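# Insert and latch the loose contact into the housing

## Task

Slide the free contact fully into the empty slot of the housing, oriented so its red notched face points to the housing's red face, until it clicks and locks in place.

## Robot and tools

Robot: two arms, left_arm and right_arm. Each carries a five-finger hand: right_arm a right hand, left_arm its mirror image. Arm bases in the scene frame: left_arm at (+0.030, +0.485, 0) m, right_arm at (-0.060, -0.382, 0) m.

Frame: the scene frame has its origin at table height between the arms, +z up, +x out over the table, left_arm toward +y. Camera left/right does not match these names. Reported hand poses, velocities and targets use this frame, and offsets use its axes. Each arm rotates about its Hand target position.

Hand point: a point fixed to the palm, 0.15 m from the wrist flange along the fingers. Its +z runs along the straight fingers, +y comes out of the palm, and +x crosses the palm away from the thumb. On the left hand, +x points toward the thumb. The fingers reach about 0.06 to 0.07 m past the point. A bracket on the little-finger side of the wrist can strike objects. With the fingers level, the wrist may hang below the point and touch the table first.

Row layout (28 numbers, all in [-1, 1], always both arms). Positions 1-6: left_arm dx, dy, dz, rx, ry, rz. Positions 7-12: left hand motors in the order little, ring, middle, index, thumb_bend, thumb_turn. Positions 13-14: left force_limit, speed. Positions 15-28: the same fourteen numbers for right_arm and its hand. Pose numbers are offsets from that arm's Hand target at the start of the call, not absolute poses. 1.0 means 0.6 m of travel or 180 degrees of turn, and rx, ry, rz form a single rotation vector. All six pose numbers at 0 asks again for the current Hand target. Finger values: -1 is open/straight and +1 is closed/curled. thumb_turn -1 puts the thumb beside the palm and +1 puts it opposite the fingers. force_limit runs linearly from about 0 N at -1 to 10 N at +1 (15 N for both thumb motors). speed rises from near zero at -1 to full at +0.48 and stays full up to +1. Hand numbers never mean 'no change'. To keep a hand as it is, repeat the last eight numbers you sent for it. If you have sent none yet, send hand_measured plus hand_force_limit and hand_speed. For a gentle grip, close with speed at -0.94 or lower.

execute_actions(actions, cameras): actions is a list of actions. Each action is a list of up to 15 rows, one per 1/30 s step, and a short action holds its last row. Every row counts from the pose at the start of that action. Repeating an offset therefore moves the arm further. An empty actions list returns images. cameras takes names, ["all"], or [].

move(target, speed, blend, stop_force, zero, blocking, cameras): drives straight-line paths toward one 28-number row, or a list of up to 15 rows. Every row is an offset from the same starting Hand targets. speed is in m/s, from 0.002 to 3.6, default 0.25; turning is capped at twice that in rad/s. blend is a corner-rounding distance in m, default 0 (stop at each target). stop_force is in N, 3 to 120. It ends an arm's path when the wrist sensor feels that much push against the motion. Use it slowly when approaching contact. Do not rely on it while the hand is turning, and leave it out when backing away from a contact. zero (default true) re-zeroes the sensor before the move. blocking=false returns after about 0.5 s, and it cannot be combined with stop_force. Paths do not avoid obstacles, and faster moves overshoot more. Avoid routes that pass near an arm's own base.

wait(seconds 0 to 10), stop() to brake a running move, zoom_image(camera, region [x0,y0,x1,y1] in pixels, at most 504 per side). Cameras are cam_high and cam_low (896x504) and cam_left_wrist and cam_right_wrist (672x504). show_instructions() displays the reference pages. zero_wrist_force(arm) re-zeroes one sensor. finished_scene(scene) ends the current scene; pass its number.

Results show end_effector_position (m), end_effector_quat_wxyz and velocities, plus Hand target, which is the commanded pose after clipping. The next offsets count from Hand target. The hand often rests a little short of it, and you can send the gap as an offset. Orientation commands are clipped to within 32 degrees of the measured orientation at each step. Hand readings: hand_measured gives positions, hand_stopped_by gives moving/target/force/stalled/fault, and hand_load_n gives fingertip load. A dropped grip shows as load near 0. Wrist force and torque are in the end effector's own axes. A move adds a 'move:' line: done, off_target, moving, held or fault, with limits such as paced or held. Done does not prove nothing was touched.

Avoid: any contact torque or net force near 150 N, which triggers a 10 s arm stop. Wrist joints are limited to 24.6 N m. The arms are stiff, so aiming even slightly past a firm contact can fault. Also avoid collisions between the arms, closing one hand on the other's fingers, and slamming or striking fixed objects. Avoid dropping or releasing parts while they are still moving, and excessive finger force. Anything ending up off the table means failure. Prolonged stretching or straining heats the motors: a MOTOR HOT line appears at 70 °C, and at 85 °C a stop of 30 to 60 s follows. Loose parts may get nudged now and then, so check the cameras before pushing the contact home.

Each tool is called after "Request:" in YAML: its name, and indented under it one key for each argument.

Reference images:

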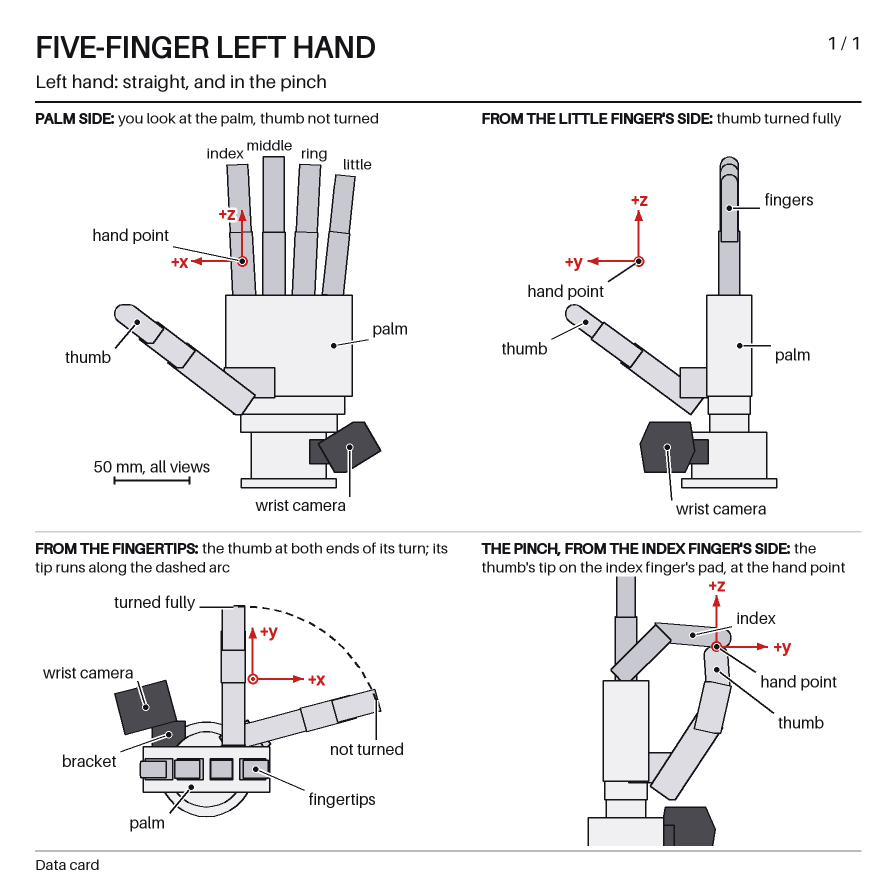

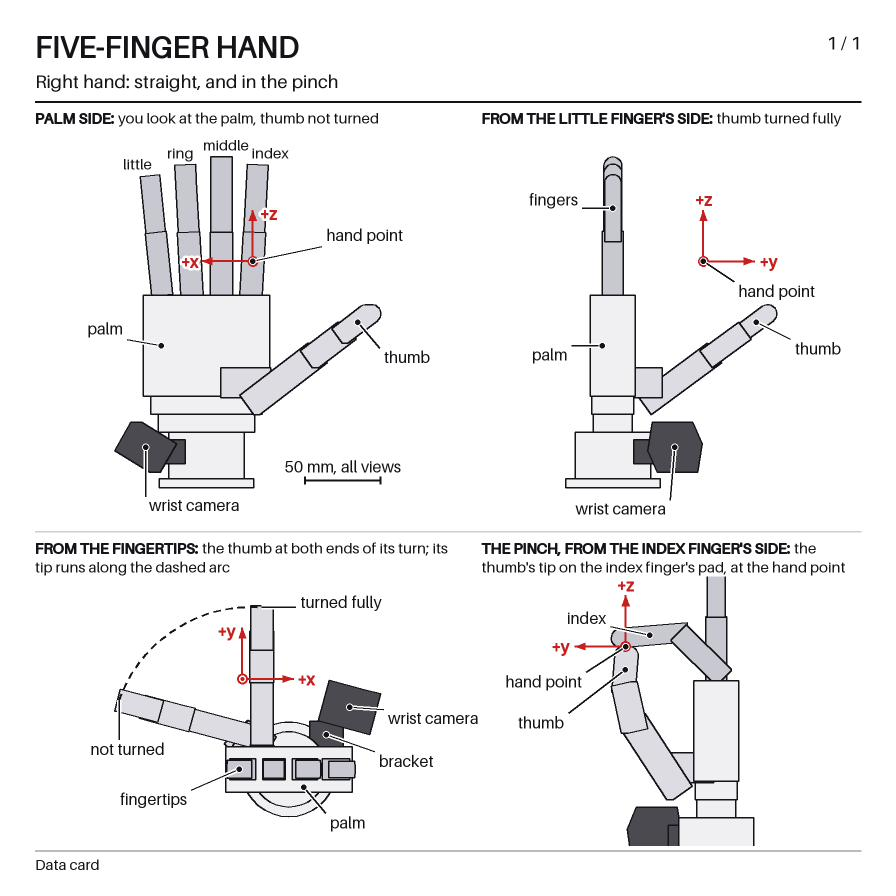

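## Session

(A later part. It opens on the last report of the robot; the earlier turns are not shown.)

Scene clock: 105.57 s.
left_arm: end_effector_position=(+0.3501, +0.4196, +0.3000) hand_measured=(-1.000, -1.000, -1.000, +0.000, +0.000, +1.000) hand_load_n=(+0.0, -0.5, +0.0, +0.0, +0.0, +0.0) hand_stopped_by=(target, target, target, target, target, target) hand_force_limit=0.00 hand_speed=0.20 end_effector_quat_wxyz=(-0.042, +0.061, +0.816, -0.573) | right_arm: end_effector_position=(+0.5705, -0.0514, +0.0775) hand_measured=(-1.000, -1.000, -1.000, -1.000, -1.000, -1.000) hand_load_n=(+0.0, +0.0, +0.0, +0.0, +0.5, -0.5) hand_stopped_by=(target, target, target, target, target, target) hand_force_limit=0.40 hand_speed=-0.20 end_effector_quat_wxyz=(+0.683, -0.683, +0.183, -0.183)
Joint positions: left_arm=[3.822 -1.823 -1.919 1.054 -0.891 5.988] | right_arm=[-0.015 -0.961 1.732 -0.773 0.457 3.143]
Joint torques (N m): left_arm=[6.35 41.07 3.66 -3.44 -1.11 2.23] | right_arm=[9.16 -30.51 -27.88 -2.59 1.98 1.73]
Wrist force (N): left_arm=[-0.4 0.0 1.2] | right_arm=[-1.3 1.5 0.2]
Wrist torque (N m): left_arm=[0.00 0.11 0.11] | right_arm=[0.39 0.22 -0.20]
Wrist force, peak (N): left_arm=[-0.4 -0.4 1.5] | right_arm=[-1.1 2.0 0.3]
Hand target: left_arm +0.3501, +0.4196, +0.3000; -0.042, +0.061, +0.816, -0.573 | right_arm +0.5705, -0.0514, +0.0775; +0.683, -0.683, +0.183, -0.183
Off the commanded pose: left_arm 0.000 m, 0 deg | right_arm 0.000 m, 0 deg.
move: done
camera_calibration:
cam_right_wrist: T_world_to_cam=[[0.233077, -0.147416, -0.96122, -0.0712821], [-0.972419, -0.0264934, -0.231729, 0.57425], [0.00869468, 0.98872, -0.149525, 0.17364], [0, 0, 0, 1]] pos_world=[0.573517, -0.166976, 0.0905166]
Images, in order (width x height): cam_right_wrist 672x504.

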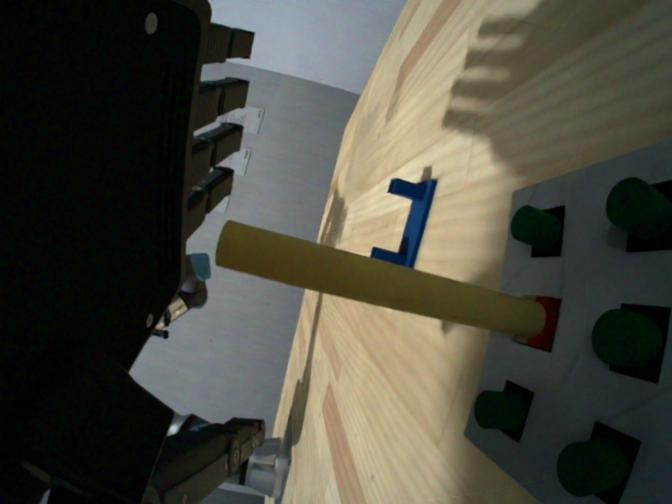

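Request:
zero_wrist_force:
  arm: "right_arm"

Request:
move:
  target:
    - [0,0,0,0,0,0,-1,-1,-1,0,0,1,0,0.2,0,-0.0415,0,0,0,0,-1,-1,-1,-1,-1,-1,0.4,-0.2]
    - [0,0,0,0,0,0,-1,-1,-1,0,0,1,0,0.2,0,-0.0415,-0.0325,0,0,0,-1,-1,-1,-1,-1,-1,0.4,-0.2]
  speed: [0.15,0.1]
  blend: [0.005,0]

Request:
move:
  target: [0,0,0,0,0,0,-1,-1,-1,0,0,1,0,0.2,0,0,-0.012,0,0,0,-1,-1,-1,-1,-1,-1,0.4,-0.2]
  speed: 0.006
  stop_force: 10

Wrist force sensor zeroed.

Scene clock: 107.90 s.
left_arm: end_effector_position=(+0.3501, +0.4196, +0.3000) hand_measured=(-1.000, -1.000, -1.000, +0.000, +0.000, +1.000) hand_load_n=(+0.0, +0.0, +0.0, +0.0, +0.0, +0.0) hand_stopped_by=(target, target, target, target, target, target) hand_force_limit=0.00 hand_speed=0.20 end_effector_quat_wxyz=(-0.042, +0.061, +0.816, -0.573) | right_arm: end_effector_position=(+0.5705, -0.0763, +0.0581) hand_measured=(-1.000, -1.000, -1.000, -1.000, -1.000, -1.000) hand_load_n=(+0.0, +0.0, +0.0, +0.0, +0.0, -0.5) hand_stopped_by=(target, target, target, target, target, target) hand_force_limit=0.40 hand_speed=-0.20 end_effector_quat_wxyz=(+0.683, -0.683, +0.183, -0.183)
Joint positions: left_arm=[3.822 -1.823 -1.919 1.054 -0.891 5.988] | right_arm=[-0.062 -0.934 1.753 -0.82 0.409 3.143]
Joint torques (N m): left_arm=[5.09 41.3 4.43 -3.42 -1.06 2.07] | right_arm=[-12.12 -30.83 -4.63 -2.27 -1.84 1.82]
Wrist force (N, zeroed by zero_wrist_force on right_arm): left_arm=[-0.4 -0.4 1.3] | right_arm=[0.2 -0.1 0.1]
Wrist torque (N m, zeroed by zero_wrist_force on right_arm): left_arm=[-0.04 0.12 0.12] | right_arm=[-0.04 -0.03 -0.02]
Wrist force, peak (N, zeroed by zero_wrist_force on right_arm): left_arm=[-0.2 -0.3 1.5] | right_arm=[0.4 -0.6 -0.7]
Hand target: left_arm +0.3501, +0.4196, +0.3000; -0.042, +0.061, +0.816, -0.573 | right_arm +0.5705, -0.0763, +0.0580; +0.683, -0.683, +0.183, -0.183
Off the commanded pose: left_arm 0.000 m, 0 deg | right_arm 0.000 m, 0 deg.
move: done

Scene clock: 109.63 s.
left_arm: end_effector_position=(+0.3501, +0.4196, +0.3000) hand_measured=(-1.000, -1.000, -1.000, +0.000, +0.000, +1.000) hand_load_n=(+0.0, +0.0, +0.0, +0.0, +0.0, +0.0) hand_stopped_by=(target, target, target, target, target, target) hand_force_limit=0.00 hand_speed=0.20 end_effector_quat_wxyz=(-0.042, +0.061, +0.816, -0.573) | right_arm: end_effector_position=(+0.5705, -0.0763, +0.0542) hand_measured=(-1.000, -1.000, -1.000, -1.000, -1.000, -1.000) hand_load_n=(+0.0, +0.0, +0.0, -0.5, +0.0, +0.0) hand_stopped_by=(target, target, target, target, target, target) hand_force_limit=0.40 hand_speed=-0.20 end_effector_quat_wxyz=(+0.683, -0.683, +0.183, -0.183)
Joint positions: left_arm=[3.822 -1.823 -1.919 1.054 -0.891 5.988] | right_arm=[-0.062 -0.928 1.754 -0.828 0.409 3.143]
Joint torques (N m): left_arm=[5.68 41.01 3.94 -3.45 -0.93 2.03] | right_arm=[-11.5 -42.64 -9.34 1.35 -0.3 0.98]
Wrist force (N, zeroed by zero_wrist_force on right_arm): left_arm=[-0.2 -0.1 1.1] | right_arm=[-0.3 -9.6 -0.4]
Wrist torque (N m, zeroed by zero_wrist_force on right_arm): left_arm=[0.01 0.09 0.12] | right_arm=[-0.68 -0.01 -0.29]
Wrist force, peak (N, zeroed by zero_wrist_force on right_arm): left_arm=[-0.2 -0.3 1.7] | right_arm=[-1.2 -17.2 -1.3]
Hand target: left_arm +0.3501, +0.4196, +0.3000; -0.042, +0.061, +0.816, -0.573 | right_arm +0.5705, -0.0763, +0.0542; +0.683, -0.683, +0.183, -0.183 (not the last commanded pose)
Off the commanded pose: left_arm 0.000 m, 0 deg | right_arm 0.003 m, 0 deg.
move: contact (right_arm)

Request:
move:
  target: [0,0,0,0,0,0,-1,-1,-1,0,0,1,0,0.2,0,0,-0.01,0,0,0,-1,-1,-1,-1,-1,-1,0.4,-0.2]
  speed: 0.003
  stop_force: 15

Scene clock: 111.07 s.
left_arm: end_effector_position=(+0.3501, +0.4196, +0.3000) hand_measured=(-1.000, -1.000, -1.000, +0.000, +0.000, +1.000) hand_load_n=(+0.0, +0.0, +0.0, +0.0, +0.0, +0.0) hand_stopped_by=(target, target, target, target, target, target) hand_force_limit=0.00 hand_speed=0.20 end_effector_quat_wxyz=(-0.042, +0.061, +0.816, -0.573) | right_arm: end_effector_position=(+0.5706, -0.0763, +0.0538) hand_measured=(-1.000, -1.000, -1.000, -1.000, -1.000, -1.000) hand_load_n=(-0.5, +0.0, +0.0, +0.0, +0.0, +0.0) hand_stopped_by=(target, target, target, target, target, target) hand_force_limit=0.40 hand_speed=-0.20 end_effector_quat_wxyz=(+0.683, -0.683, +0.183, -0.183)
Joint positions: left_arm=[3.822 -1.823 -1.919 1.054 -0.891 5.988] | right_arm=[-0.062 -0.927 1.755 -0.83 0.409 3.143]
Joint torques (N m): left_arm=[5.22 41.41 4.09 -3.37 -0.96 2.05] | right_arm=[-11.5 -37.23 -13.29 1.75 0.61 0.42]
Wrist force (N, zeroed by zero_wrist_force on right_arm): left_arm=[-0.3 -0.3 1.1] | right_arm=[-2.5 -21.4 -2.0]
Wrist torque (N m, zeroed by zero_wrist_force on right_arm): left_arm=[-0.04 0.09 0.12] | right_arm=[-1.40 0.14 -0.71]
Wrist force, peak (N, zeroed by zero_wrist_force on right_arm): left_arm=[-0.4 -0.2 1.4] | right_arm=[-3.0 -26.0 -2.5]
Hand target: left_arm +0.3501, +0.4196, +0.3000; -0.042, +0.061, +0.816, -0.573 | right_arm +0.5706, -0.0763, +0.0538; +0.683, -0.683, +0.183, -0.183 (not the last commanded pose)
Off the commanded pose: left_arm 0.000 m, 0 deg | right_arm 0.006 m, 0 deg.
move: contact (right_arm)

Request:
move:
  target: [0,0,0,0,0,0,-1,-1,-1,0,0,1,0,0.2,-0.001,0,0,0,0,0,-1,-1,-1,-1,-1,-1,0.4,-0.2]
  speed: 0.003

Scene clock: 112.03 s.
left_arm: end_effector_position=(+0.3501, +0.4196, +0.3000) hand_measured=(-1.000, -1.000, -1.000, +0.000, +0.000, +1.000) hand_load_n=(+0.0, +0.0, +0.0, +0.0, +0.0, +0.0) hand_stopped_by=(target, target, target, target, target, target) hand_force_limit=0.00 hand_speed=0.20 end_effector_quat_wxyz=(-0.042, +0.061, +0.816, -0.573) | right_arm: end_effector_position=(+0.5700, -0.0763, +0.0538) hand_measured=(-1.000, -1.000, -1.000, -1.000, -1.000, -1.000) hand_load_n=(+0.0, +0.0, +0.0, +0.0, +0.0, +0.0) hand_stopped_by=(target, target, target, target, target, target) hand_force_limit=0.40 hand_speed=-0.20 end_effector_quat_wxyz=(+0.683, -0.683, +0.183, -0.183)
Joint positions: left_arm=[3.822 -1.823 -1.919 1.054 -0.891 5.988] | right_arm=[-0.062 -0.928 1.756 -0.83 0.409 3.143]
Joint torques (N m): left_arm=[5.9 41.98 4.99 -3.47 -0.91 2.38] | right_arm=[-11.02 -42.14 -1.58 -1.86 -1.4 -0.02]
Wrist force (N, zeroed by zero_wrist_force on right_arm): left_arm=[-0.1 -0.3 1.2] | right_arm=[1.1 -9.3 -1.0]
Wrist torque (N m, zeroed by zero_wrist_force on right_arm): left_arm=[-0.03 0.08 0.13] | right_arm=[-0.61 -0.06 -0.22]
Wrist force, peak (N, zeroed by zero_wrist_force on right_arm): left_arm=[-0.5 -0.1 1.5] | right_arm=[-2.5 -21.7 -2.1]
Hand target: left_arm +0.3501, +0.4196, +0.3000; -0.042, +0.061, +0.816, -0.573 | right_arm +0.5700, -0.0763, +0.0538; +0.683, -0.683, +0.183, -0.183
Off the commanded pose: left_arm 0.000 m, 0 deg | right_arm 0.000 m, 0 deg.
move: done

Request:
move:
  target: [0,0,0,0,0,0,-1,-1,-1,0,0,1,0,0.2,0,0,-0.01,0,0,0,-1,-1,-1,-1,-1,-1,0.4,-0.2]
  speed: 0.003
  stop_force: 15

Scene clock: 114.97 s.
left_arm: end_effector_position=(+0.3501, +0.4196, +0.3000) hand_measured=(-1.000, -1.000, -1.000, +0.000, +0.000, +1.000) hand_load_n=(+0.0, +0.0, -0.5, +0.0, +0.0, +0.0) hand_stopped_by=(target, target, target, target, target, target) hand_force_limit=0.00 hand_speed=0.20 end_effector_quat_wxyz=(-0.042, +0.061, +0.816, -0.573) | right_arm: end_effector_position=(+0.5700, -0.0763, +0.0478) hand_measured=(-1.000, -1.000, -1.000, -1.000, -1.000, -1.000) hand_load_n=(+0.0, +0.0, +0.0, +0.0, +0.0, -0.5) hand_stopped_by=(target, target, target, target, target, target) hand_force_limit=0.40 hand_speed=-0.20 end_effector_quat_wxyz=(+0.683, -0.683, +0.183, -0.183)
Joint positions: left_arm=[3.822 -1.823 -1.919 1.054 -0.891 5.988] | right_arm=[-0.062 -0.917 1.758 -0.843 0.409 3.143]
Joint torques (N m): left_arm=[5.94 40.84 3.75 -3.27 -0.94 2.29] | right_arm=[-9.97 -27.68 -1.48 -1.97 -1.29 -0.2]
Wrist force (N, zeroed by zero_wrist_force on right_arm): left_arm=[-0.2 -0.3 1.2] | right_arm=[0.6 -7.7 -1.5]
Wrist torque (N m, zeroed by zero_wrist_force on right_arm): left_arm=[-0.04 0.09 0.14] | right_arm=[-0.46 -0.01 -0.21]
Wrist force, peak (N, zeroed by zero_wrist_force on right_arm): left_arm=[-0.4 -0.5 1.5] | right_arm=[0.9 -13.7 -1.2]
Hand target: left_arm +0.3501, +0.4196, +0.3000; -0.042, +0.061, +0.816, -0.573 | right_arm +0.5700, -0.0763, +0.0478; +0.683, -0.683, +0.183, -0.183
Off the commanded pose: left_arm 0.000 m, 0 deg | right_arm 0.000 m, 0 deg.
move: done

Request:
move:
  target: [0,0,0,0,0,0,-1,-1,-1,0,0,1,0,0.2,0,0,-0.03,0,0,0,-1,-1,-1,-1,-1,-1,0.4,-0.2]
  speed: 0.006
  stop_force: 15
  cameras: ["cam_high","cam_low"]

Request:
zoom_image:
  camera: "cam_low"
  region: [380, 210, 470, 290]

Scene clock: 117.37 s.
left_arm: end_effector_position=(+0.3501, +0.4196, +0.3000) hand_measured=(-1.000, -1.000, -1.000, +0.000, +0.000, +1.000) hand_load_n=(+0.0, +0.0, +0.0, +0.0, +0.0, +0.0) hand_stopped_by=(target, target, target, target, target, target) hand_force_limit=0.00 hand_speed=0.20 end_effector_quat_wxyz=(-0.042, +0.061, +0.816, -0.573) | right_arm: end_effector_position=(+0.5700, -0.0763, +0.0413) hand_measured=(-1.000, -1.000, -1.000, -1.000, -1.000, -1.000) hand_load_n=(+0.0, +0.0, +0.0, +0.0, +0.0, -0.5) hand_stopped_by=(target, target, target, target, target, target) hand_force_limit=0.40 hand_speed=-0.20 end_effector_quat_wxyz=(+0.683, -0.683, +0.183, -0.183)
Joint positions: left_arm=[3.822 -1.823 -1.919 1.054 -0.891 5.988] | right_arm=[-0.062 -0.905 1.76 -0.857 0.409 3.143]
Joint torques (N m): left_arm=[4.62 41.54 4.34 -3.42 -0.96 2.18] | right_arm=[-8.95 -36.55 -0.58 2.33 -1.4 -1.23]
Wrist force (N, zeroed by zero_wrist_force on right_arm): left_arm=[-0.4 -0.2 1.3] | right_arm=[-0.1 -23.1 -0.2]
Wrist torque (N m, zeroed by zero_wrist_force on right_arm): left_arm=[-0.02 0.12 0.12] | right_arm=[-1.60 -0.01 -0.64]
Wrist force, peak (N, zeroed by zero_wrist_force on right_arm): left_arm=[-0.2 -0.4 1.5] | right_arm=[0.0 -29.0 -0.6]
Hand target: left_arm +0.3501, +0.4196, +0.3000; -0.042, +0.061, +0.816, -0.573 | right_arm +0.5700, -0.0763, +0.0413; +0.683, -0.683, +0.183, -0.183 (not the last commanded pose)
Off the commanded pose: left_arm 0.000 m, 0 deg | right_arm 0.011 m, 0 deg.
move: contact (right_arm)
Images, in order (width x height): cam_high 896x504, cam_low 896x504.

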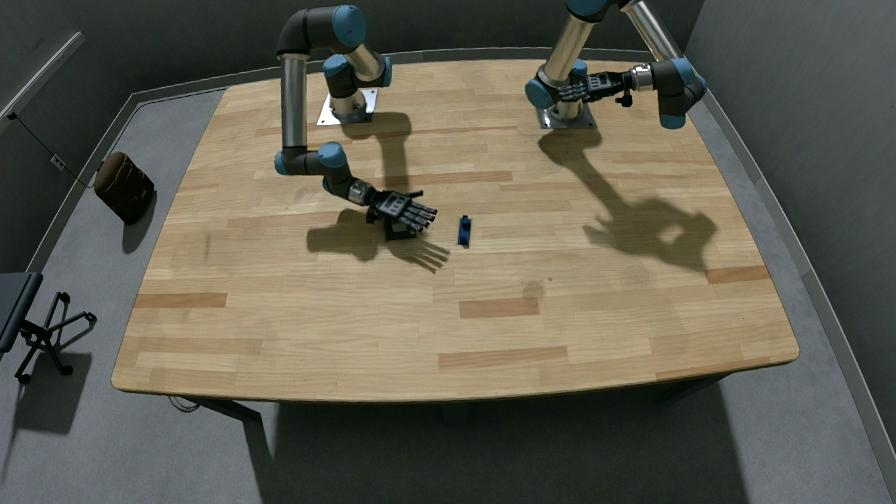

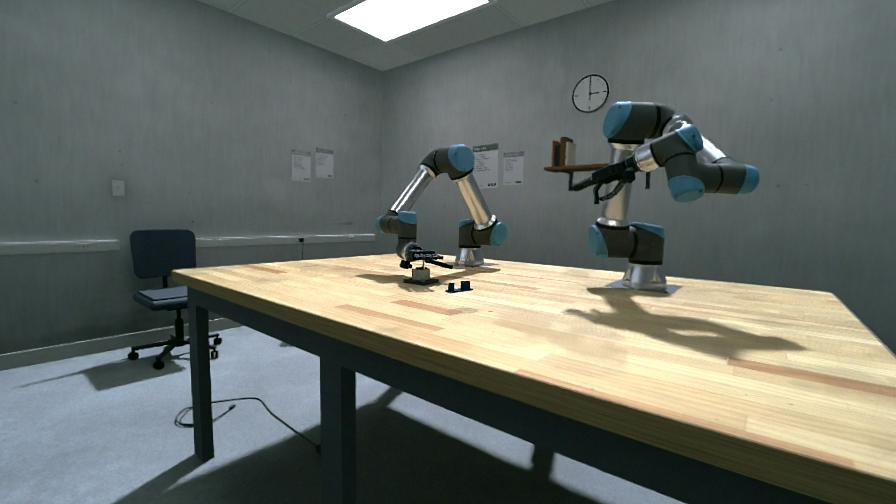

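Scaled by 5.600 from the camera's 896x504 image, which has a finer 1280x720 frame.

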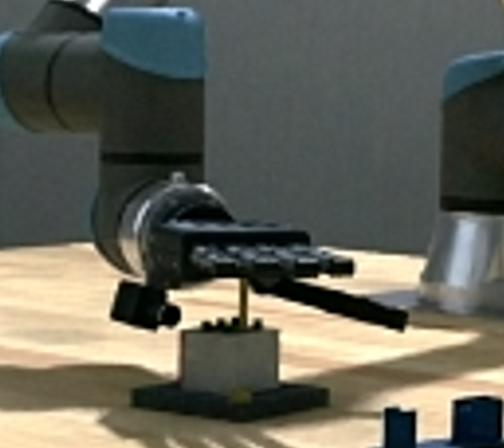

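Request:
move:
  target: [0,0,0,0,0,0,-1,-1,-1,0,0,1,0,0.2,0,0,-0.01,0,0,0,-1,-1,-1,-1,-1,-1,0.4,-0.2]
  speed: 0.003
  stop_force: 12

Request:
move:
  target: [0,0,0,0,0,0,-1,-1,-1,0,0,1,0,0.2,0,0,0.06,0,0,0,-1,-1,-1,-1,-1,-1,0.4,-0.2]
  speed: 0.1
  cameras: ["cam_high","cam_low","cam_right_wrist"]

Request:
zoom_image:
  camera: "cam_low"
  region: [400, 240, 445, 285]

Request:
zoom_image:
  camera: "cam_right_wrist"
  region: [472, 200, 672, 400]

Scene clock: 119.00 s.
left_arm: end_effector_position=(+0.3501, +0.4196, +0.3000) hand_measured=(-1.000, -1.000, -1.000, +0.000, +0.000, +1.000) hand_load_n=(+0.0, +0.0, +0.0, +0.0, +0.0, +0.0) hand_stopped_by=(target, target, target, target, target, target) hand_force_limit=0.00 hand_speed=0.20 end_effector_quat_wxyz=(-0.042, +0.061, +0.816, -0.573) | right_arm: end_effector_position=(+0.5700, -0.0763, +0.0409) hand_measured=(-1.000, -1.000, -1.000, -1.000, -1.000, -1.000) hand_load_n=(+0.0, +0.0, +0.0, +0.0, +0.0, +0.0) hand_stopped_by=(target, target, target, target, target, target) hand_force_limit=0.40 hand_speed=-0.20 end_effector_quat_wxyz=(+0.683, -0.683, +0.183, -0.183)
Joint positions: left_arm=[3.822 -1.823 -1.919 1.054 -0.891 5.988] | right_arm=[-0.062 -0.905 1.76 -0.857 0.409 3.143]
Joint torques (N m): left_arm=[6.24 40.71 4.87 -3.42 -0.93 2.27] | right_arm=[-8.67 -29.22 -1.93 3.14 -1.32 -0.75]
Wrist force (N, zeroed by zero_wrist_force on right_arm): left_arm=[-0.4 -0.1 1.5] | right_arm=[-1.2 -36.0 -1.1]
Wrist torque (N m, zeroed by zero_wrist_force on right_arm): left_arm=[-0.02 0.12 0.11] | right_arm=[-2.18 0.05 -1.03]
Wrist force, peak (N, zeroed by zero_wrist_force on right_arm): left_arm=[-0.3 -0.3 1.5] | right_arm=[-1.6 -39.3 -1.0]
Hand target: left_arm +0.3501, +0.4196, +0.3000; -0.042, +0.061, +0.816, -0.573 | right_arm +0.5701, -0.0763, +0.0409; +0.683, -0.683, +0.183, -0.183 (not the last commanded pose)
Off the commanded pose: left_arm 0.000 m, 0 deg | right_arm 0.006 m, 0 deg.
move: contact (right_arm)

Scene clock: 120.00 s.
left_arm: end_effector_position=(+0.3501, +0.4196, +0.3000) hand_measured=(-1.000, -1.000, -1.000, +0.000, +0.000, +1.000) hand_load_n=(+0.0, +0.0, -0.5, +0.0, +0.0, +0.0) hand_stopped_by=(target, target, target, target, target, target) hand_force_limit=0.00 hand_speed=0.20 end_effector_quat_wxyz=(-0.042, +0.061, +0.816, -0.573) | right_arm: end_effector_position=(+0.5701, -0.0763, +0.0769) hand_measured=(-1.000, -1.000, -1.000, -1.000, -1.000, -1.000) hand_load_n=(+0.0, +0.0, +0.0, -0.5, +0.0, -0.5) hand_stopped_by=(target, target, target, target, target, target) hand_force_limit=0.40 hand_speed=-0.20 end_effector_quat_wxyz=(+0.683, -0.683, +0.183, -0.183)
Joint positions: left_arm=[3.822 -1.823 -1.919 1.054 -0.891 5.988] | right_arm=[-0.062 -0.967 1.748 -0.783 0.409 3.143]
Joint torques (N m): left_arm=[5.62 39.99 3.02 -3.44 -1.07 2.11] | right_arm=[1.46 -46.56 -28.36 0.84 -0.46 -1.74]
Wrist force (N, zeroed by zero_wrist_force on right_arm): left_arm=[-0.2 -0.2 1.3] | right_arm=[-0.8 -0.8 -0.5]
Wrist torque (N m, zeroed by zero_wrist_force on right_arm): left_arm=[-0.02 0.09 0.13] | right_arm=[-0.10 0.14 0.08]
Wrist force, peak (N, zeroed by zero_wrist_force on right_arm): left_arm=[-0.4 -0.1 1.4] | right_arm=[-1.3 -36.1 -1.2]
Hand target: left_arm +0.3501, +0.4196, +0.3000; -0.042, +0.061, +0.816, -0.573 | right_arm +0.5701, -0.0763, +0.0769; +0.683, -0.683, +0.183, -0.183
Off the commanded pose: left_arm 0.000 m, 0 deg | right_arm 0.000 m, 0 deg.
move: done
camera_calibration:
cam_right_wrist: T_world_to_cam=[[0.233738, -0.147519, -0.961043, -0.07585], [-0.97226, -0.0265165, -0.232396, 0.573027], [0.00879922, 0.988704, -0.149624, 0.198119], [0, 0, 0, 1]] pos_world=[0.573117, -0.191876, 0.0899176]
Images, in order (width x height): cam_high 896x504, cam_low 896x504, cam_right_wrist 672x504.

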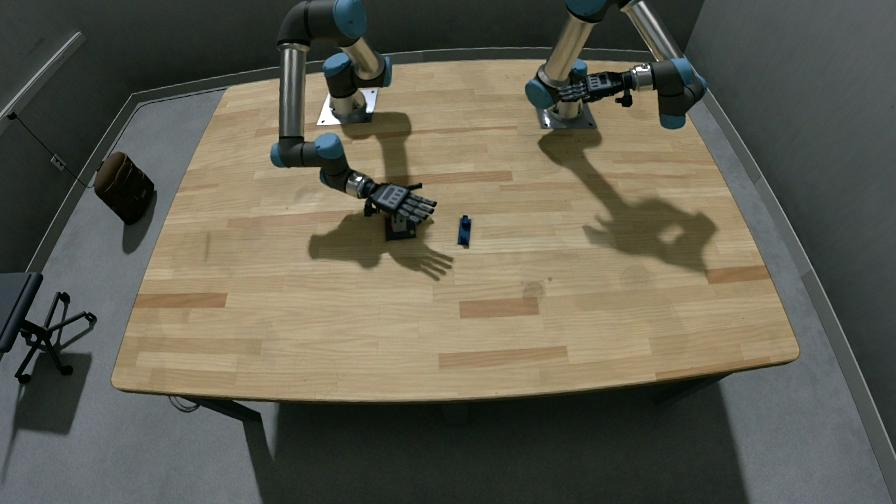

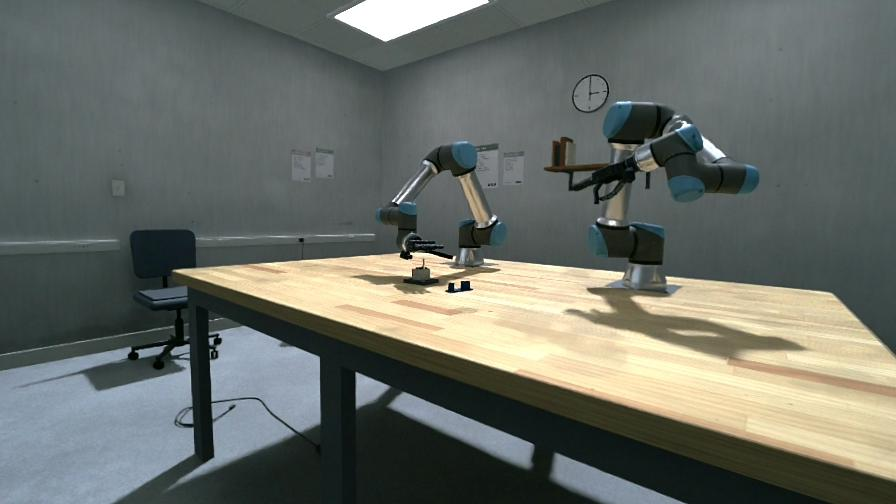

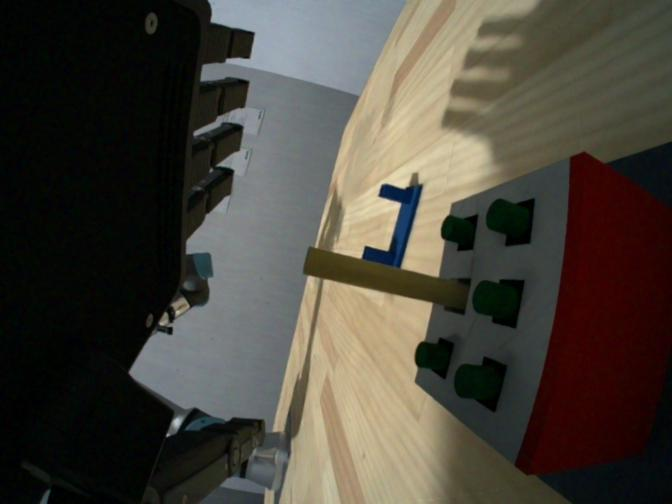

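Scaled by 11.200 from the camera's 896x504 image, which has a finer 1280x720 frame.

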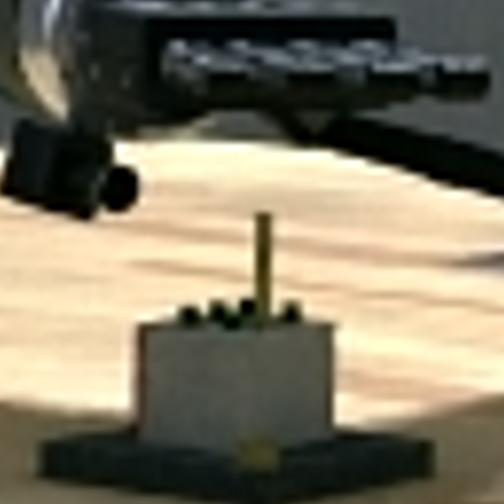

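Scaled by 2.520 from the camera's 672x504 image, which has a finer 960x720 frame.

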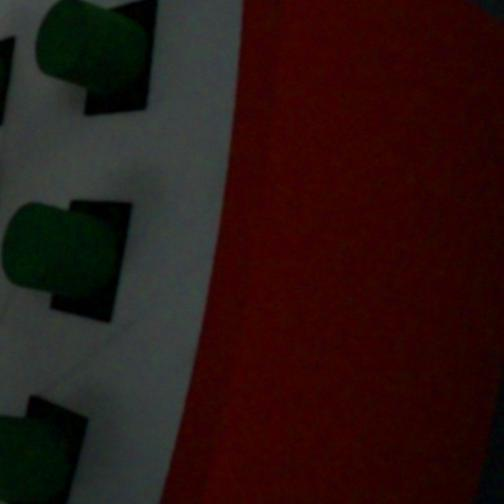

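Request:
zoom_image:
  camera: "cam_right_wrist"
  region: [420, 240, 500, 340]

Request:
zoom_image:
  camera: "cam_low"
  region: [412, 255, 432, 275]

Scaled by 5.040 from the camera's 672x504 image, which has a finer 960x720 frame.

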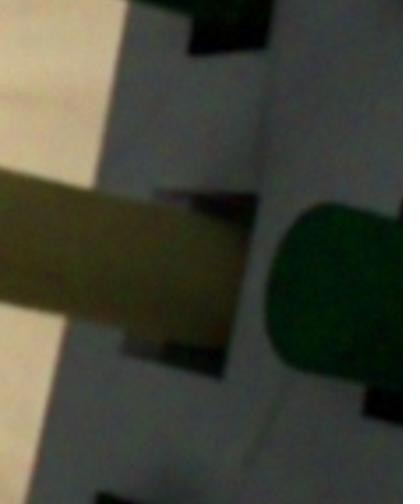

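Scaled by 25.200 from the camera's 896x504 image, which has a finer 1280x720 frame.

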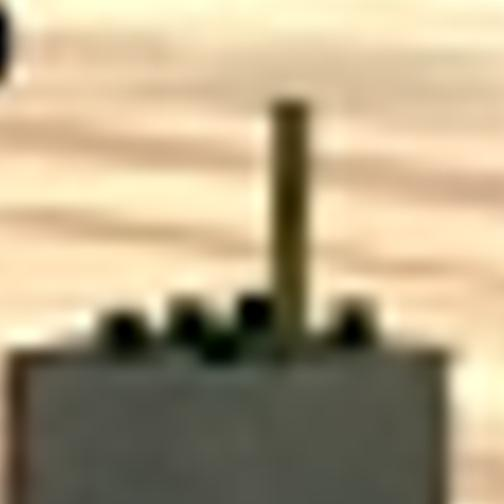

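Request:
move:
  target:
    - [0,0,0,0,0,0,-1,-1,-1,0,0,1,0,0.2,0,0,0.1218,0,0,0,-1,-1,-1,-1,-1,-1,0.4,-0.2]
    - [0,0,0,0,0,0,-1,-1,-1,0,0,1,0,0.2,-0.0102,-0.0922,0.1218,0,0,0,-1,-1,-1,0,0,1,0.0,0.2]
  speed: 0.25
  blend: [0.01,0]
  cameras: ["cam_high","cam_low","cam_right_wrist"]

Request:
zoom_image:
  camera: "cam_high"
  region: [360, 170, 430, 240]

Request:
zoom_image:
  camera: "cam_low"
  region: [390, 205, 470, 285]

Scene clock: 124.60 s.
left_arm: end_effector_position=(+0.3501, +0.4196, +0.3000) hand_measured=(-1.000, -1.000, -1.000, +0.000, +0.000, +1.000) hand_load_n=(+0.0, +0.0, +0.0, +0.0, +0.0, -0.5) hand_stopped_by=(target, target, target, target, target, target) hand_force_limit=0.00 hand_speed=0.20 end_effector_quat_wxyz=(-0.042, +0.061, +0.816, -0.573) | right_arm: end_effector_position=(+0.5639, -0.1316, +0.1500) hand_measured=(-1.000, -1.000, -1.000, +0.000, +0.000, +1.000) hand_load_n=(+0.0, +0.0, +0.0, +0.0, +0.0, +0.0) hand_stopped_by=(target, target, target, target, target, target) hand_force_limit=0.00 hand_speed=0.20 end_effector_quat_wxyz=(+0.683, -0.683, +0.183, -0.183)
Joint positions: left_arm=[3.822 -1.823 -1.919 1.054 -0.891 5.988] | right_arm=[-0.17 -1.101 1.734 -0.635 0.301 3.144]
Joint torques (N m): left_arm=[5.76 40.5 3.73 -3.6 -0.92 2] | right_arm=[-11.88 -42.49 -12.52 0.44 -1.3 -1.66]
Wrist force (N, zeroed by zero_wrist_force on right_arm): left_arm=[-0.3 -0.2 1.5] | right_arm=[-0.9 -0.6 -0.3]
Wrist torque (N m, zeroed by zero_wrist_force on right_arm): left_arm=[-0.04 0.10 0.12] | right_arm=[-0.10 0.15 0.09]
Wrist force, peak (N, zeroed by zero_wrist_force on right_arm): left_arm=[-0.4 -0.3 1.5] | right_arm=[-1.5 -2.0 0.9]
Hand target: left_arm +0.3501, +0.4196, +0.3000; -0.042, +0.061, +0.816, -0.573 | right_arm +0.5639, -0.1316, +0.1500; +0.683, -0.683, +0.183, -0.183
Off the commanded pose: left_arm 0.000 m, 0 deg | right_arm 0.000 m, 0 deg.
move: done
camera_calibration:
cam_right_wrist: T_world_to_cam=[[0.233751, -0.147613, -0.961026, -0.0123632], [-0.972257, -0.0265415, -0.232406, 0.582612], [0.00879916, 0.988689, -0.149722, 0.263798], [0, 0, 0, 1]] pos_world=[0.567017, -0.247176, 0.163018]
Images, in order (width x height): cam_high 896x504, cam_low 896x504, cam_right_wrist 672x504.

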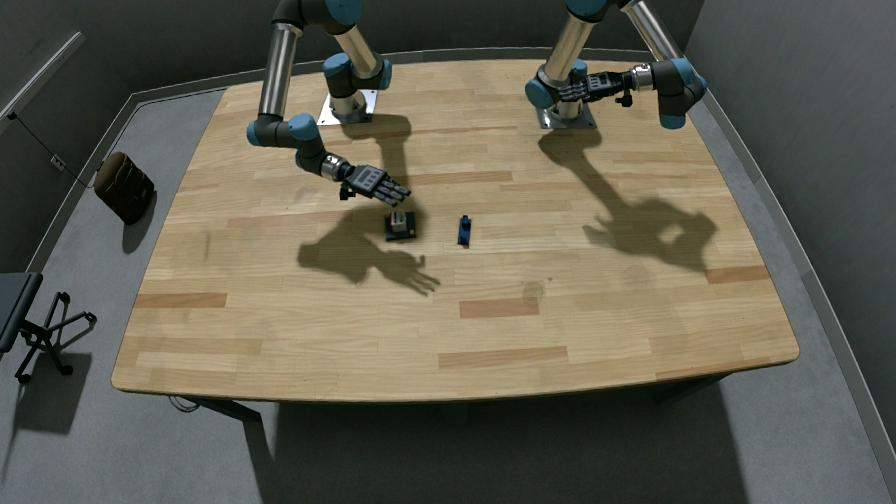

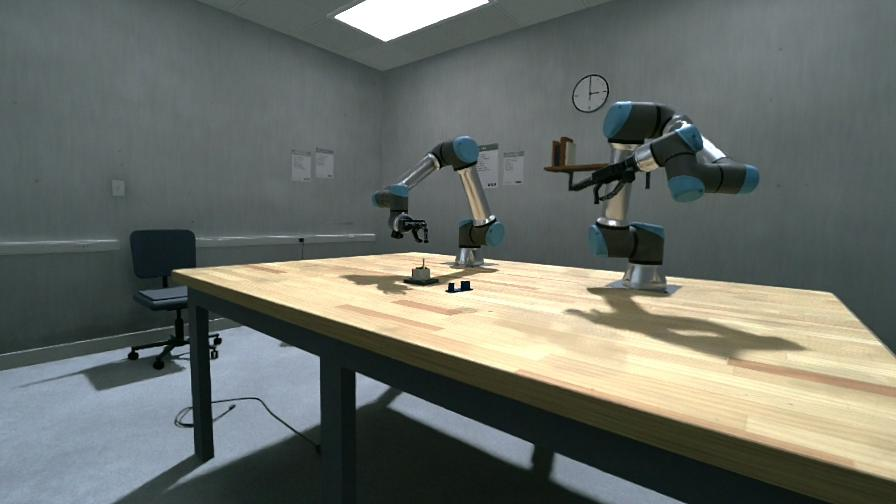

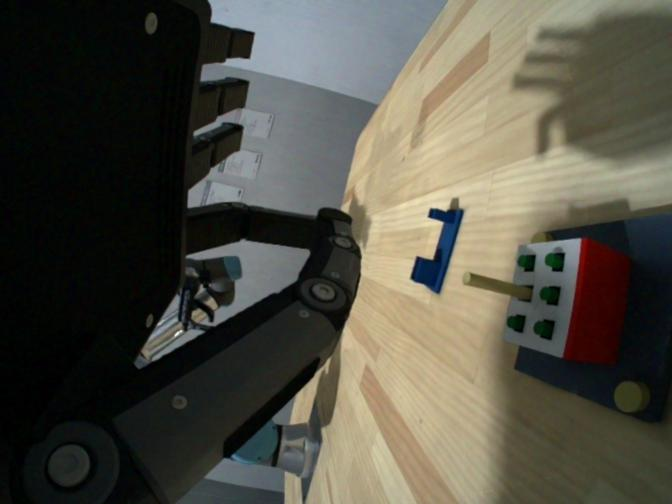

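Scaled by 7.200 from the camera's 896x504 image, which has a finer 1280x720 frame.

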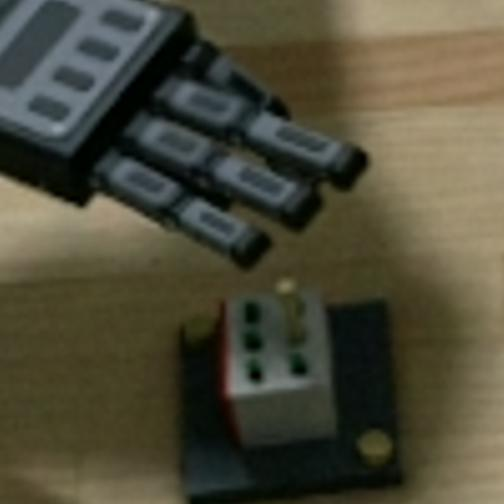

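Scaled by 6.300 from the camera's 896x504 image, which has a finer 1280x720 frame.

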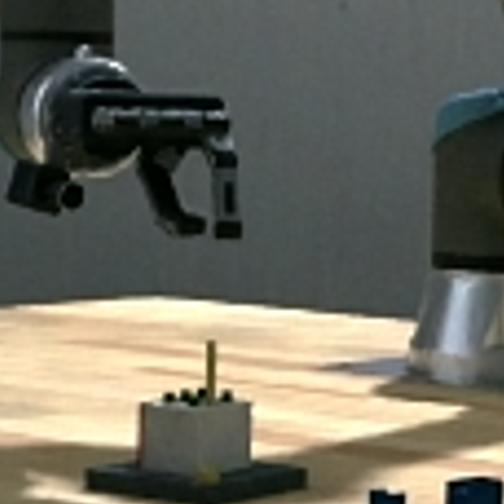

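Request:
move:
  target: [0,0,0,0,0,0,-1,-1,-1,0,0,1,0,0.2,0.0093,-0.0055,-0.08,0,0,0,-1,-1,-1,0,0,0.6,0.0,0.2]
  speed: 0.15
  cameras: ["cam_high","cam_low","cam_right_wrist"]

Request:
zoom_image:
  camera: "cam_low"
  region: [400, 225, 450, 280]

Request:
zoom_image:
  camera: "cam_right_wrist"
  region: [280, 170, 480, 350]

Scene clock: 127.20 s.
left_arm: end_effector_position=(+0.3501, +0.4196, +0.3000) hand_measured=(-1.000, -1.000, -1.000, +0.000, +0.000, +1.000) hand_load_n=(+0.0, +0.0, +0.0, +0.0, +0.0, +0.5) hand_stopped_by=(target, target, target, target, target, target) hand_force_limit=0.00 hand_speed=0.20 end_effector_quat_wxyz=(-0.042, +0.061, +0.816, -0.573) | right_arm: end_effector_position=(+0.5695, -0.1349, +0.1021) hand_measured=(-1.000, -1.000, -1.000, +0.000, +0.000, +0.600) hand_load_n=(+0.0, +0.0, +0.0, +0.0, +0.0, +0.0) hand_stopped_by=(target, target, target, target, target, target) hand_force_limit=0.00 hand_speed=0.20 end_effector_quat_wxyz=(+0.683, -0.683, +0.183, -0.183)
Joint positions: left_arm=[3.822 -1.823 -1.919 1.054 -0.891 5.988] | right_arm=[-0.174 -1.018 1.752 -0.736 0.297 3.144]
Joint torques (N m): left_arm=[5.02 41.32 3.86 -3.32 -1.02 2.03] | right_arm=[-11.76 -29.17 -5.36 -2.45 -1.78 1.78]
Wrist force (N, zeroed by zero_wrist_force on right_arm): left_arm=[-0.5 -0.1 1.0] | right_arm=[-0.9 -0.6 -0.5]
Wrist torque (N m, zeroed by zero_wrist_force on right_arm): left_arm=[0.00 0.12 0.11] | right_arm=[-0.07 0.16 -0.10]
Wrist force, peak (N, zeroed by zero_wrist_force on right_arm): left_arm=[-0.1 -0.2 1.6] | right_arm=[-1.1 -1.5 -0.7]
Hand target: left_arm +0.3501, +0.4196, +0.3000; -0.042, +0.061, +0.816, -0.573 | right_arm +0.5695, -0.1349, +0.1020; +0.683, -0.683, +0.183, -0.183
Off the commanded pose: left_arm 0.000 m, 0 deg | right_arm 0.000 m, 0 deg.
move: done
camera_calibration:
cam_right_wrist: T_world_to_cam=[[0.233751, -0.147613, -0.961026, -0.0601691], [-0.972257, -0.0265415, -0.232406, 0.57674], [0.00879916, 0.988689, -0.149722, 0.259841], [0, 0, 0, 1]] pos_world=[0.572517, -0.250476, 0.115118]
Images, in order (width x height): cam_high 896x504, cam_low 896x504, cam_right_wrist 672x504.

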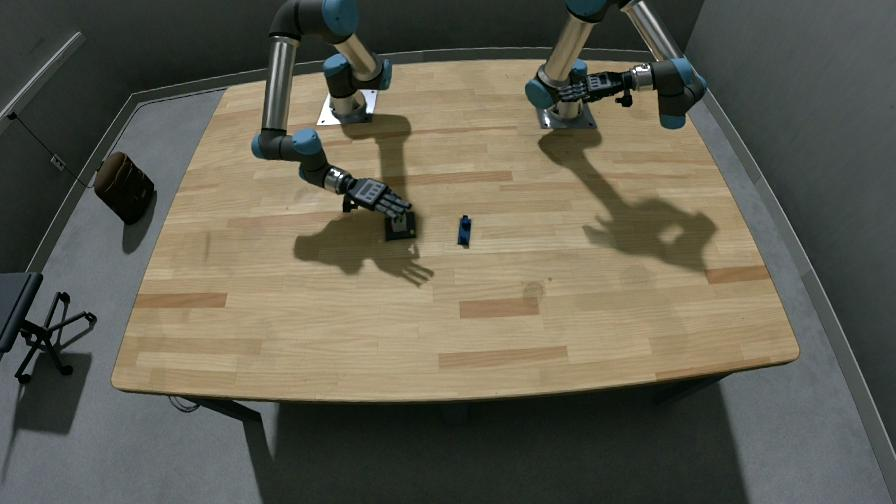

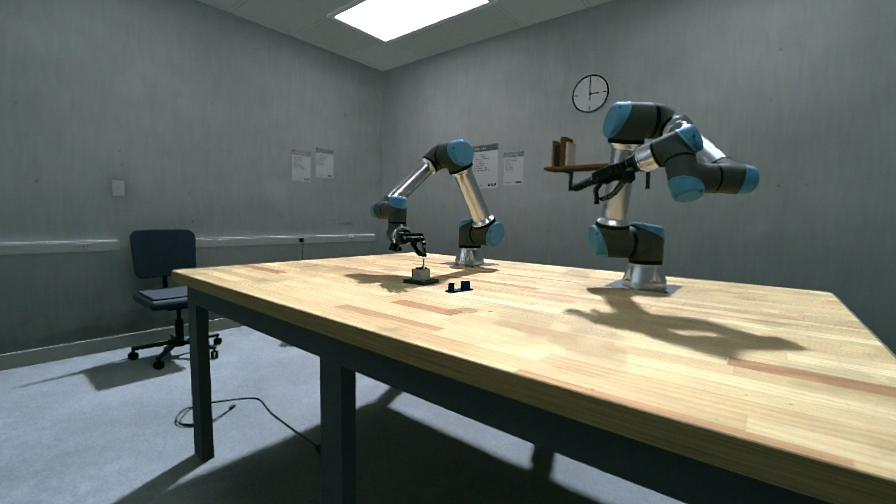

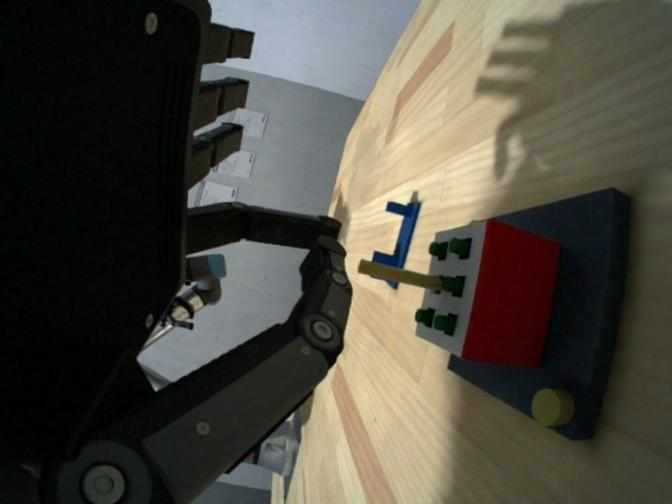

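Scaled by 9.164 from the camera's 896x504 image, which has a finer 1280x720 frame.

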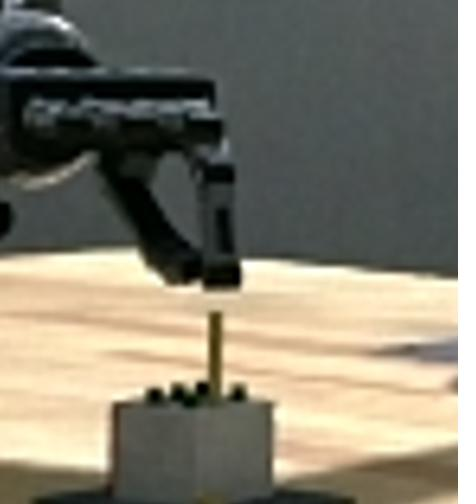

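Scaled by 2.520 from the camera's 672x504 image, which has a finer 960x720 frame.

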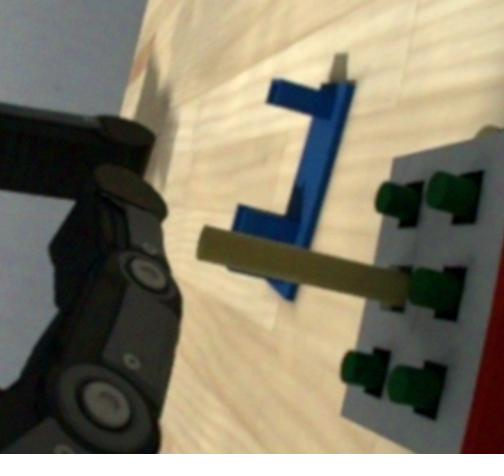

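Request:
move:
  target: [0,0,0,0,0,0,-1,-1,-1,0,0,1,0,0.2,-0.0022,0.0012,0,0,0,0,-1,-1,-1,0,0,0.2,0.0,0.2]
  speed: 0.05

Request:
move:
  target: [0,0,0,0,0,0,-1,-1,-1,0,0,1,0,0.2,0,0,-0.0405,0,0,0,-1,-1,-1,0,0,0.2,0.0,0.2]
  speed: 0.03
  stop_force: 3
  cameras: ["cam_low","cam_right_wrist"]

Request:
zoom_image:
  camera: "cam_low"
  region: [400, 235, 450, 290]

Request:
zoom_image:
  camera: "cam_right_wrist"
  region: [260, 170, 460, 350]

Scene clock: 129.17 s.
left_arm: end_effector_position=(+0.3501, +0.4196, +0.3000) hand_measured=(-1.000, -1.000, -1.000, +0.000, +0.000, +1.000) hand_load_n=(+0.0, +0.0, +0.0, +0.0, +0.0, +0.0) hand_stopped_by=(target, target, target, target, target, target) hand_force_limit=0.00 hand_speed=0.20 end_effector_quat_wxyz=(-0.042, +0.061, +0.816, -0.573) | right_arm: end_effector_position=(+0.5682, -0.1342, +0.1020) hand_measured=(-1.000, -1.000, -1.000, +0.000, +0.000, +0.200) hand_load_n=(+0.0, -0.5, +0.0, +0.0, +0.0, +0.0) hand_stopped_by=(target, target, target, target, target, target) hand_force_limit=0.00 hand_speed=0.20 end_effector_quat_wxyz=(+0.683, -0.683, +0.183, -0.183)
Joint positions: left_arm=[3.822 -1.823 -1.919 1.054 -0.891 5.988] | right_arm=[-0.173 -1.021 1.756 -0.738 0.298 3.144]
Joint torques (N m): left_arm=[4.85 41.43 4.02 -3.39 -1.09 2.17] | right_arm=[9.6 -44.62 -4.29 -2.35 2.01 1.69]
Wrist force (N, zeroed by zero_wrist_force on right_arm): left_arm=[-0.4 -0.3 1.1] | right_arm=[-1.1 -0.6 -0.4]
Wrist torque (N m, zeroed by zero_wrist_force on right_arm): left_arm=[-0.02 0.12 0.12] | right_arm=[-0.07 0.18 -0.11]
Wrist force, peak (N, zeroed by zero_wrist_force on right_arm): left_arm=[-0.6 -0.2 1.5] | right_arm=[-1.2 -0.7 -0.6]
Hand target: left_arm +0.3501, +0.4196, +0.3000; -0.042, +0.061, +0.816, -0.573 | right_arm +0.5682, -0.1342, +0.1020; +0.683, -0.683, +0.183, -0.183
Off the commanded pose: left_arm 0.000 m, 0 deg | right_arm 0.000 m, 0 deg.
move: done

Scene clock: 130.97 s.
left_arm: end_effector_position=(+0.3501, +0.4196, +0.3000) hand_measured=(-1.000, -1.000, -1.000, +0.000, +0.000, +1.000) hand_load_n=(+0.0, +0.0, +0.0, +0.0, +0.5, +0.0) hand_stopped_by=(target, target, target, target, target, target) hand_force_limit=0.00 hand_speed=0.20 end_effector_quat_wxyz=(-0.042, +0.061, +0.816, -0.573) | right_arm: end_effector_position=(+0.5682, -0.1342, +0.0777) hand_measured=(-1.000, -1.000, -1.000, +0.000, +0.000, +0.200) hand_load_n=(+0.0, +0.0, +0.0, +0.0, +0.0, +0.0) hand_stopped_by=(target, target, target, target, target, target) hand_force_limit=0.00 hand_speed=0.20 end_effector_quat_wxyz=(+0.683, -0.683, +0.183, -0.183)
Joint positions: left_arm=[3.822 -1.823 -1.919 1.054 -0.891 5.988] | right_arm=[-0.173 -0.981 1.769 -0.792 0.298 3.144]
Joint torques (N m): left_arm=[5.58 40.78 3.96 -3.36 -0.94 2.12] | right_arm=[8.81 -29.79 -4.72 -2.25 1.98 1.65]
Wrist force (N, zeroed by zero_wrist_force on right_arm): left_arm=[-0.2 -0.2 1.1] | right_arm=[-1.1 -0.5 -0.4]
Wrist torque (N m, zeroed by zero_wrist_force on right_arm): left_arm=[-0.02 0.08 0.13] | right_arm=[-0.06 0.18 -0.11]
Wrist force, peak (N, zeroed by zero_wrist_force on right_arm): left_arm=[-0.5 -0.2 1.4] | right_arm=[-1.2 -0.8 -0.6]
Hand target: left_arm +0.3501, +0.4196, +0.3000; -0.042, +0.061, +0.816, -0.573 | right_arm +0.5682, -0.1342, +0.0777; +0.683, -0.683, +0.183, -0.183
Off the commanded pose: left_arm 0.000 m, 0 deg | right_arm 0.000 m, 0 deg.
move: done
camera_calibration:
cam_right_wrist: T_world_to_cam=[[0.233751, -0.147613, -0.961026, -0.0832109], [-0.972257, -0.0265415, -0.232406, 0.569823], [0.00879916, 0.988689, -0.149722, 0.255507], [0, 0, 0, 1]] pos_world=[0.571217, -0.249776, 0.0907177]
Images, in order (width x height): cam_low 896x504, cam_right_wrist 672x504.

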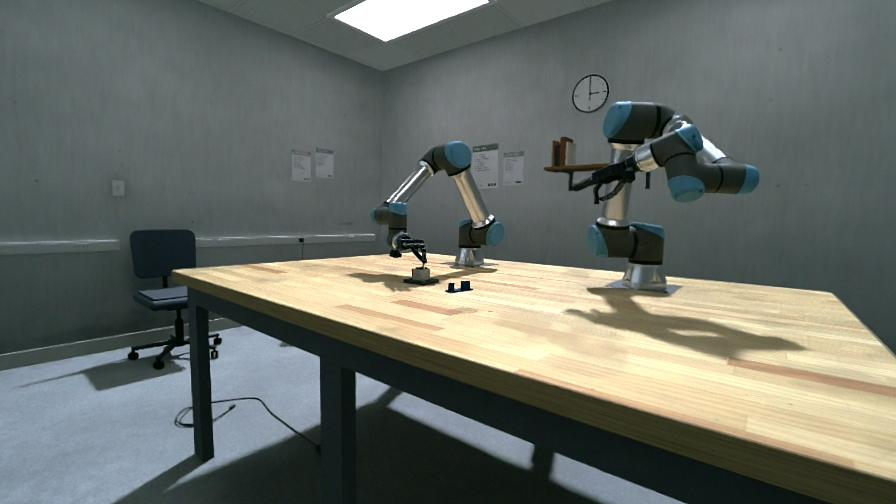

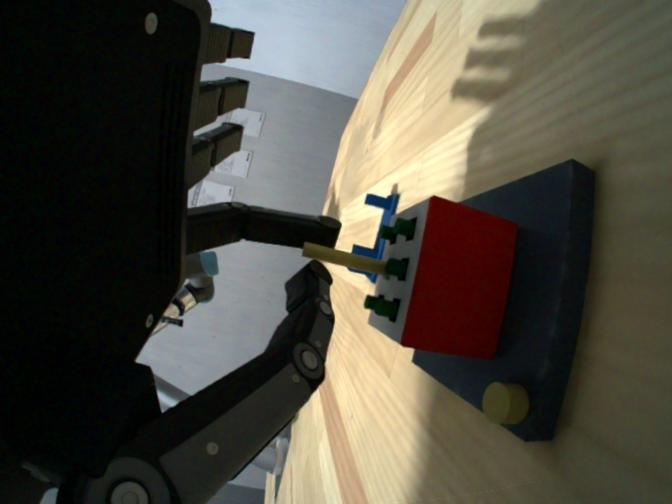

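Scaled by 9.164 from the camera's 896x504 image, which has a finer 1280x720 frame.

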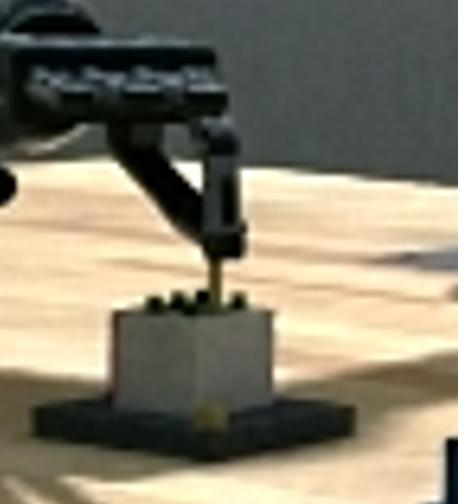

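Scaled by 2.520 from the camera's 672x504 image, which has a finer 960x720 frame.

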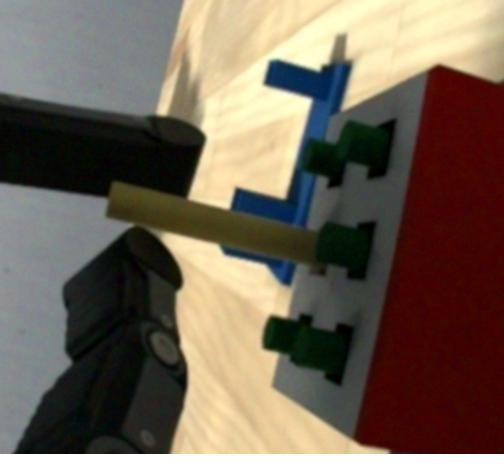

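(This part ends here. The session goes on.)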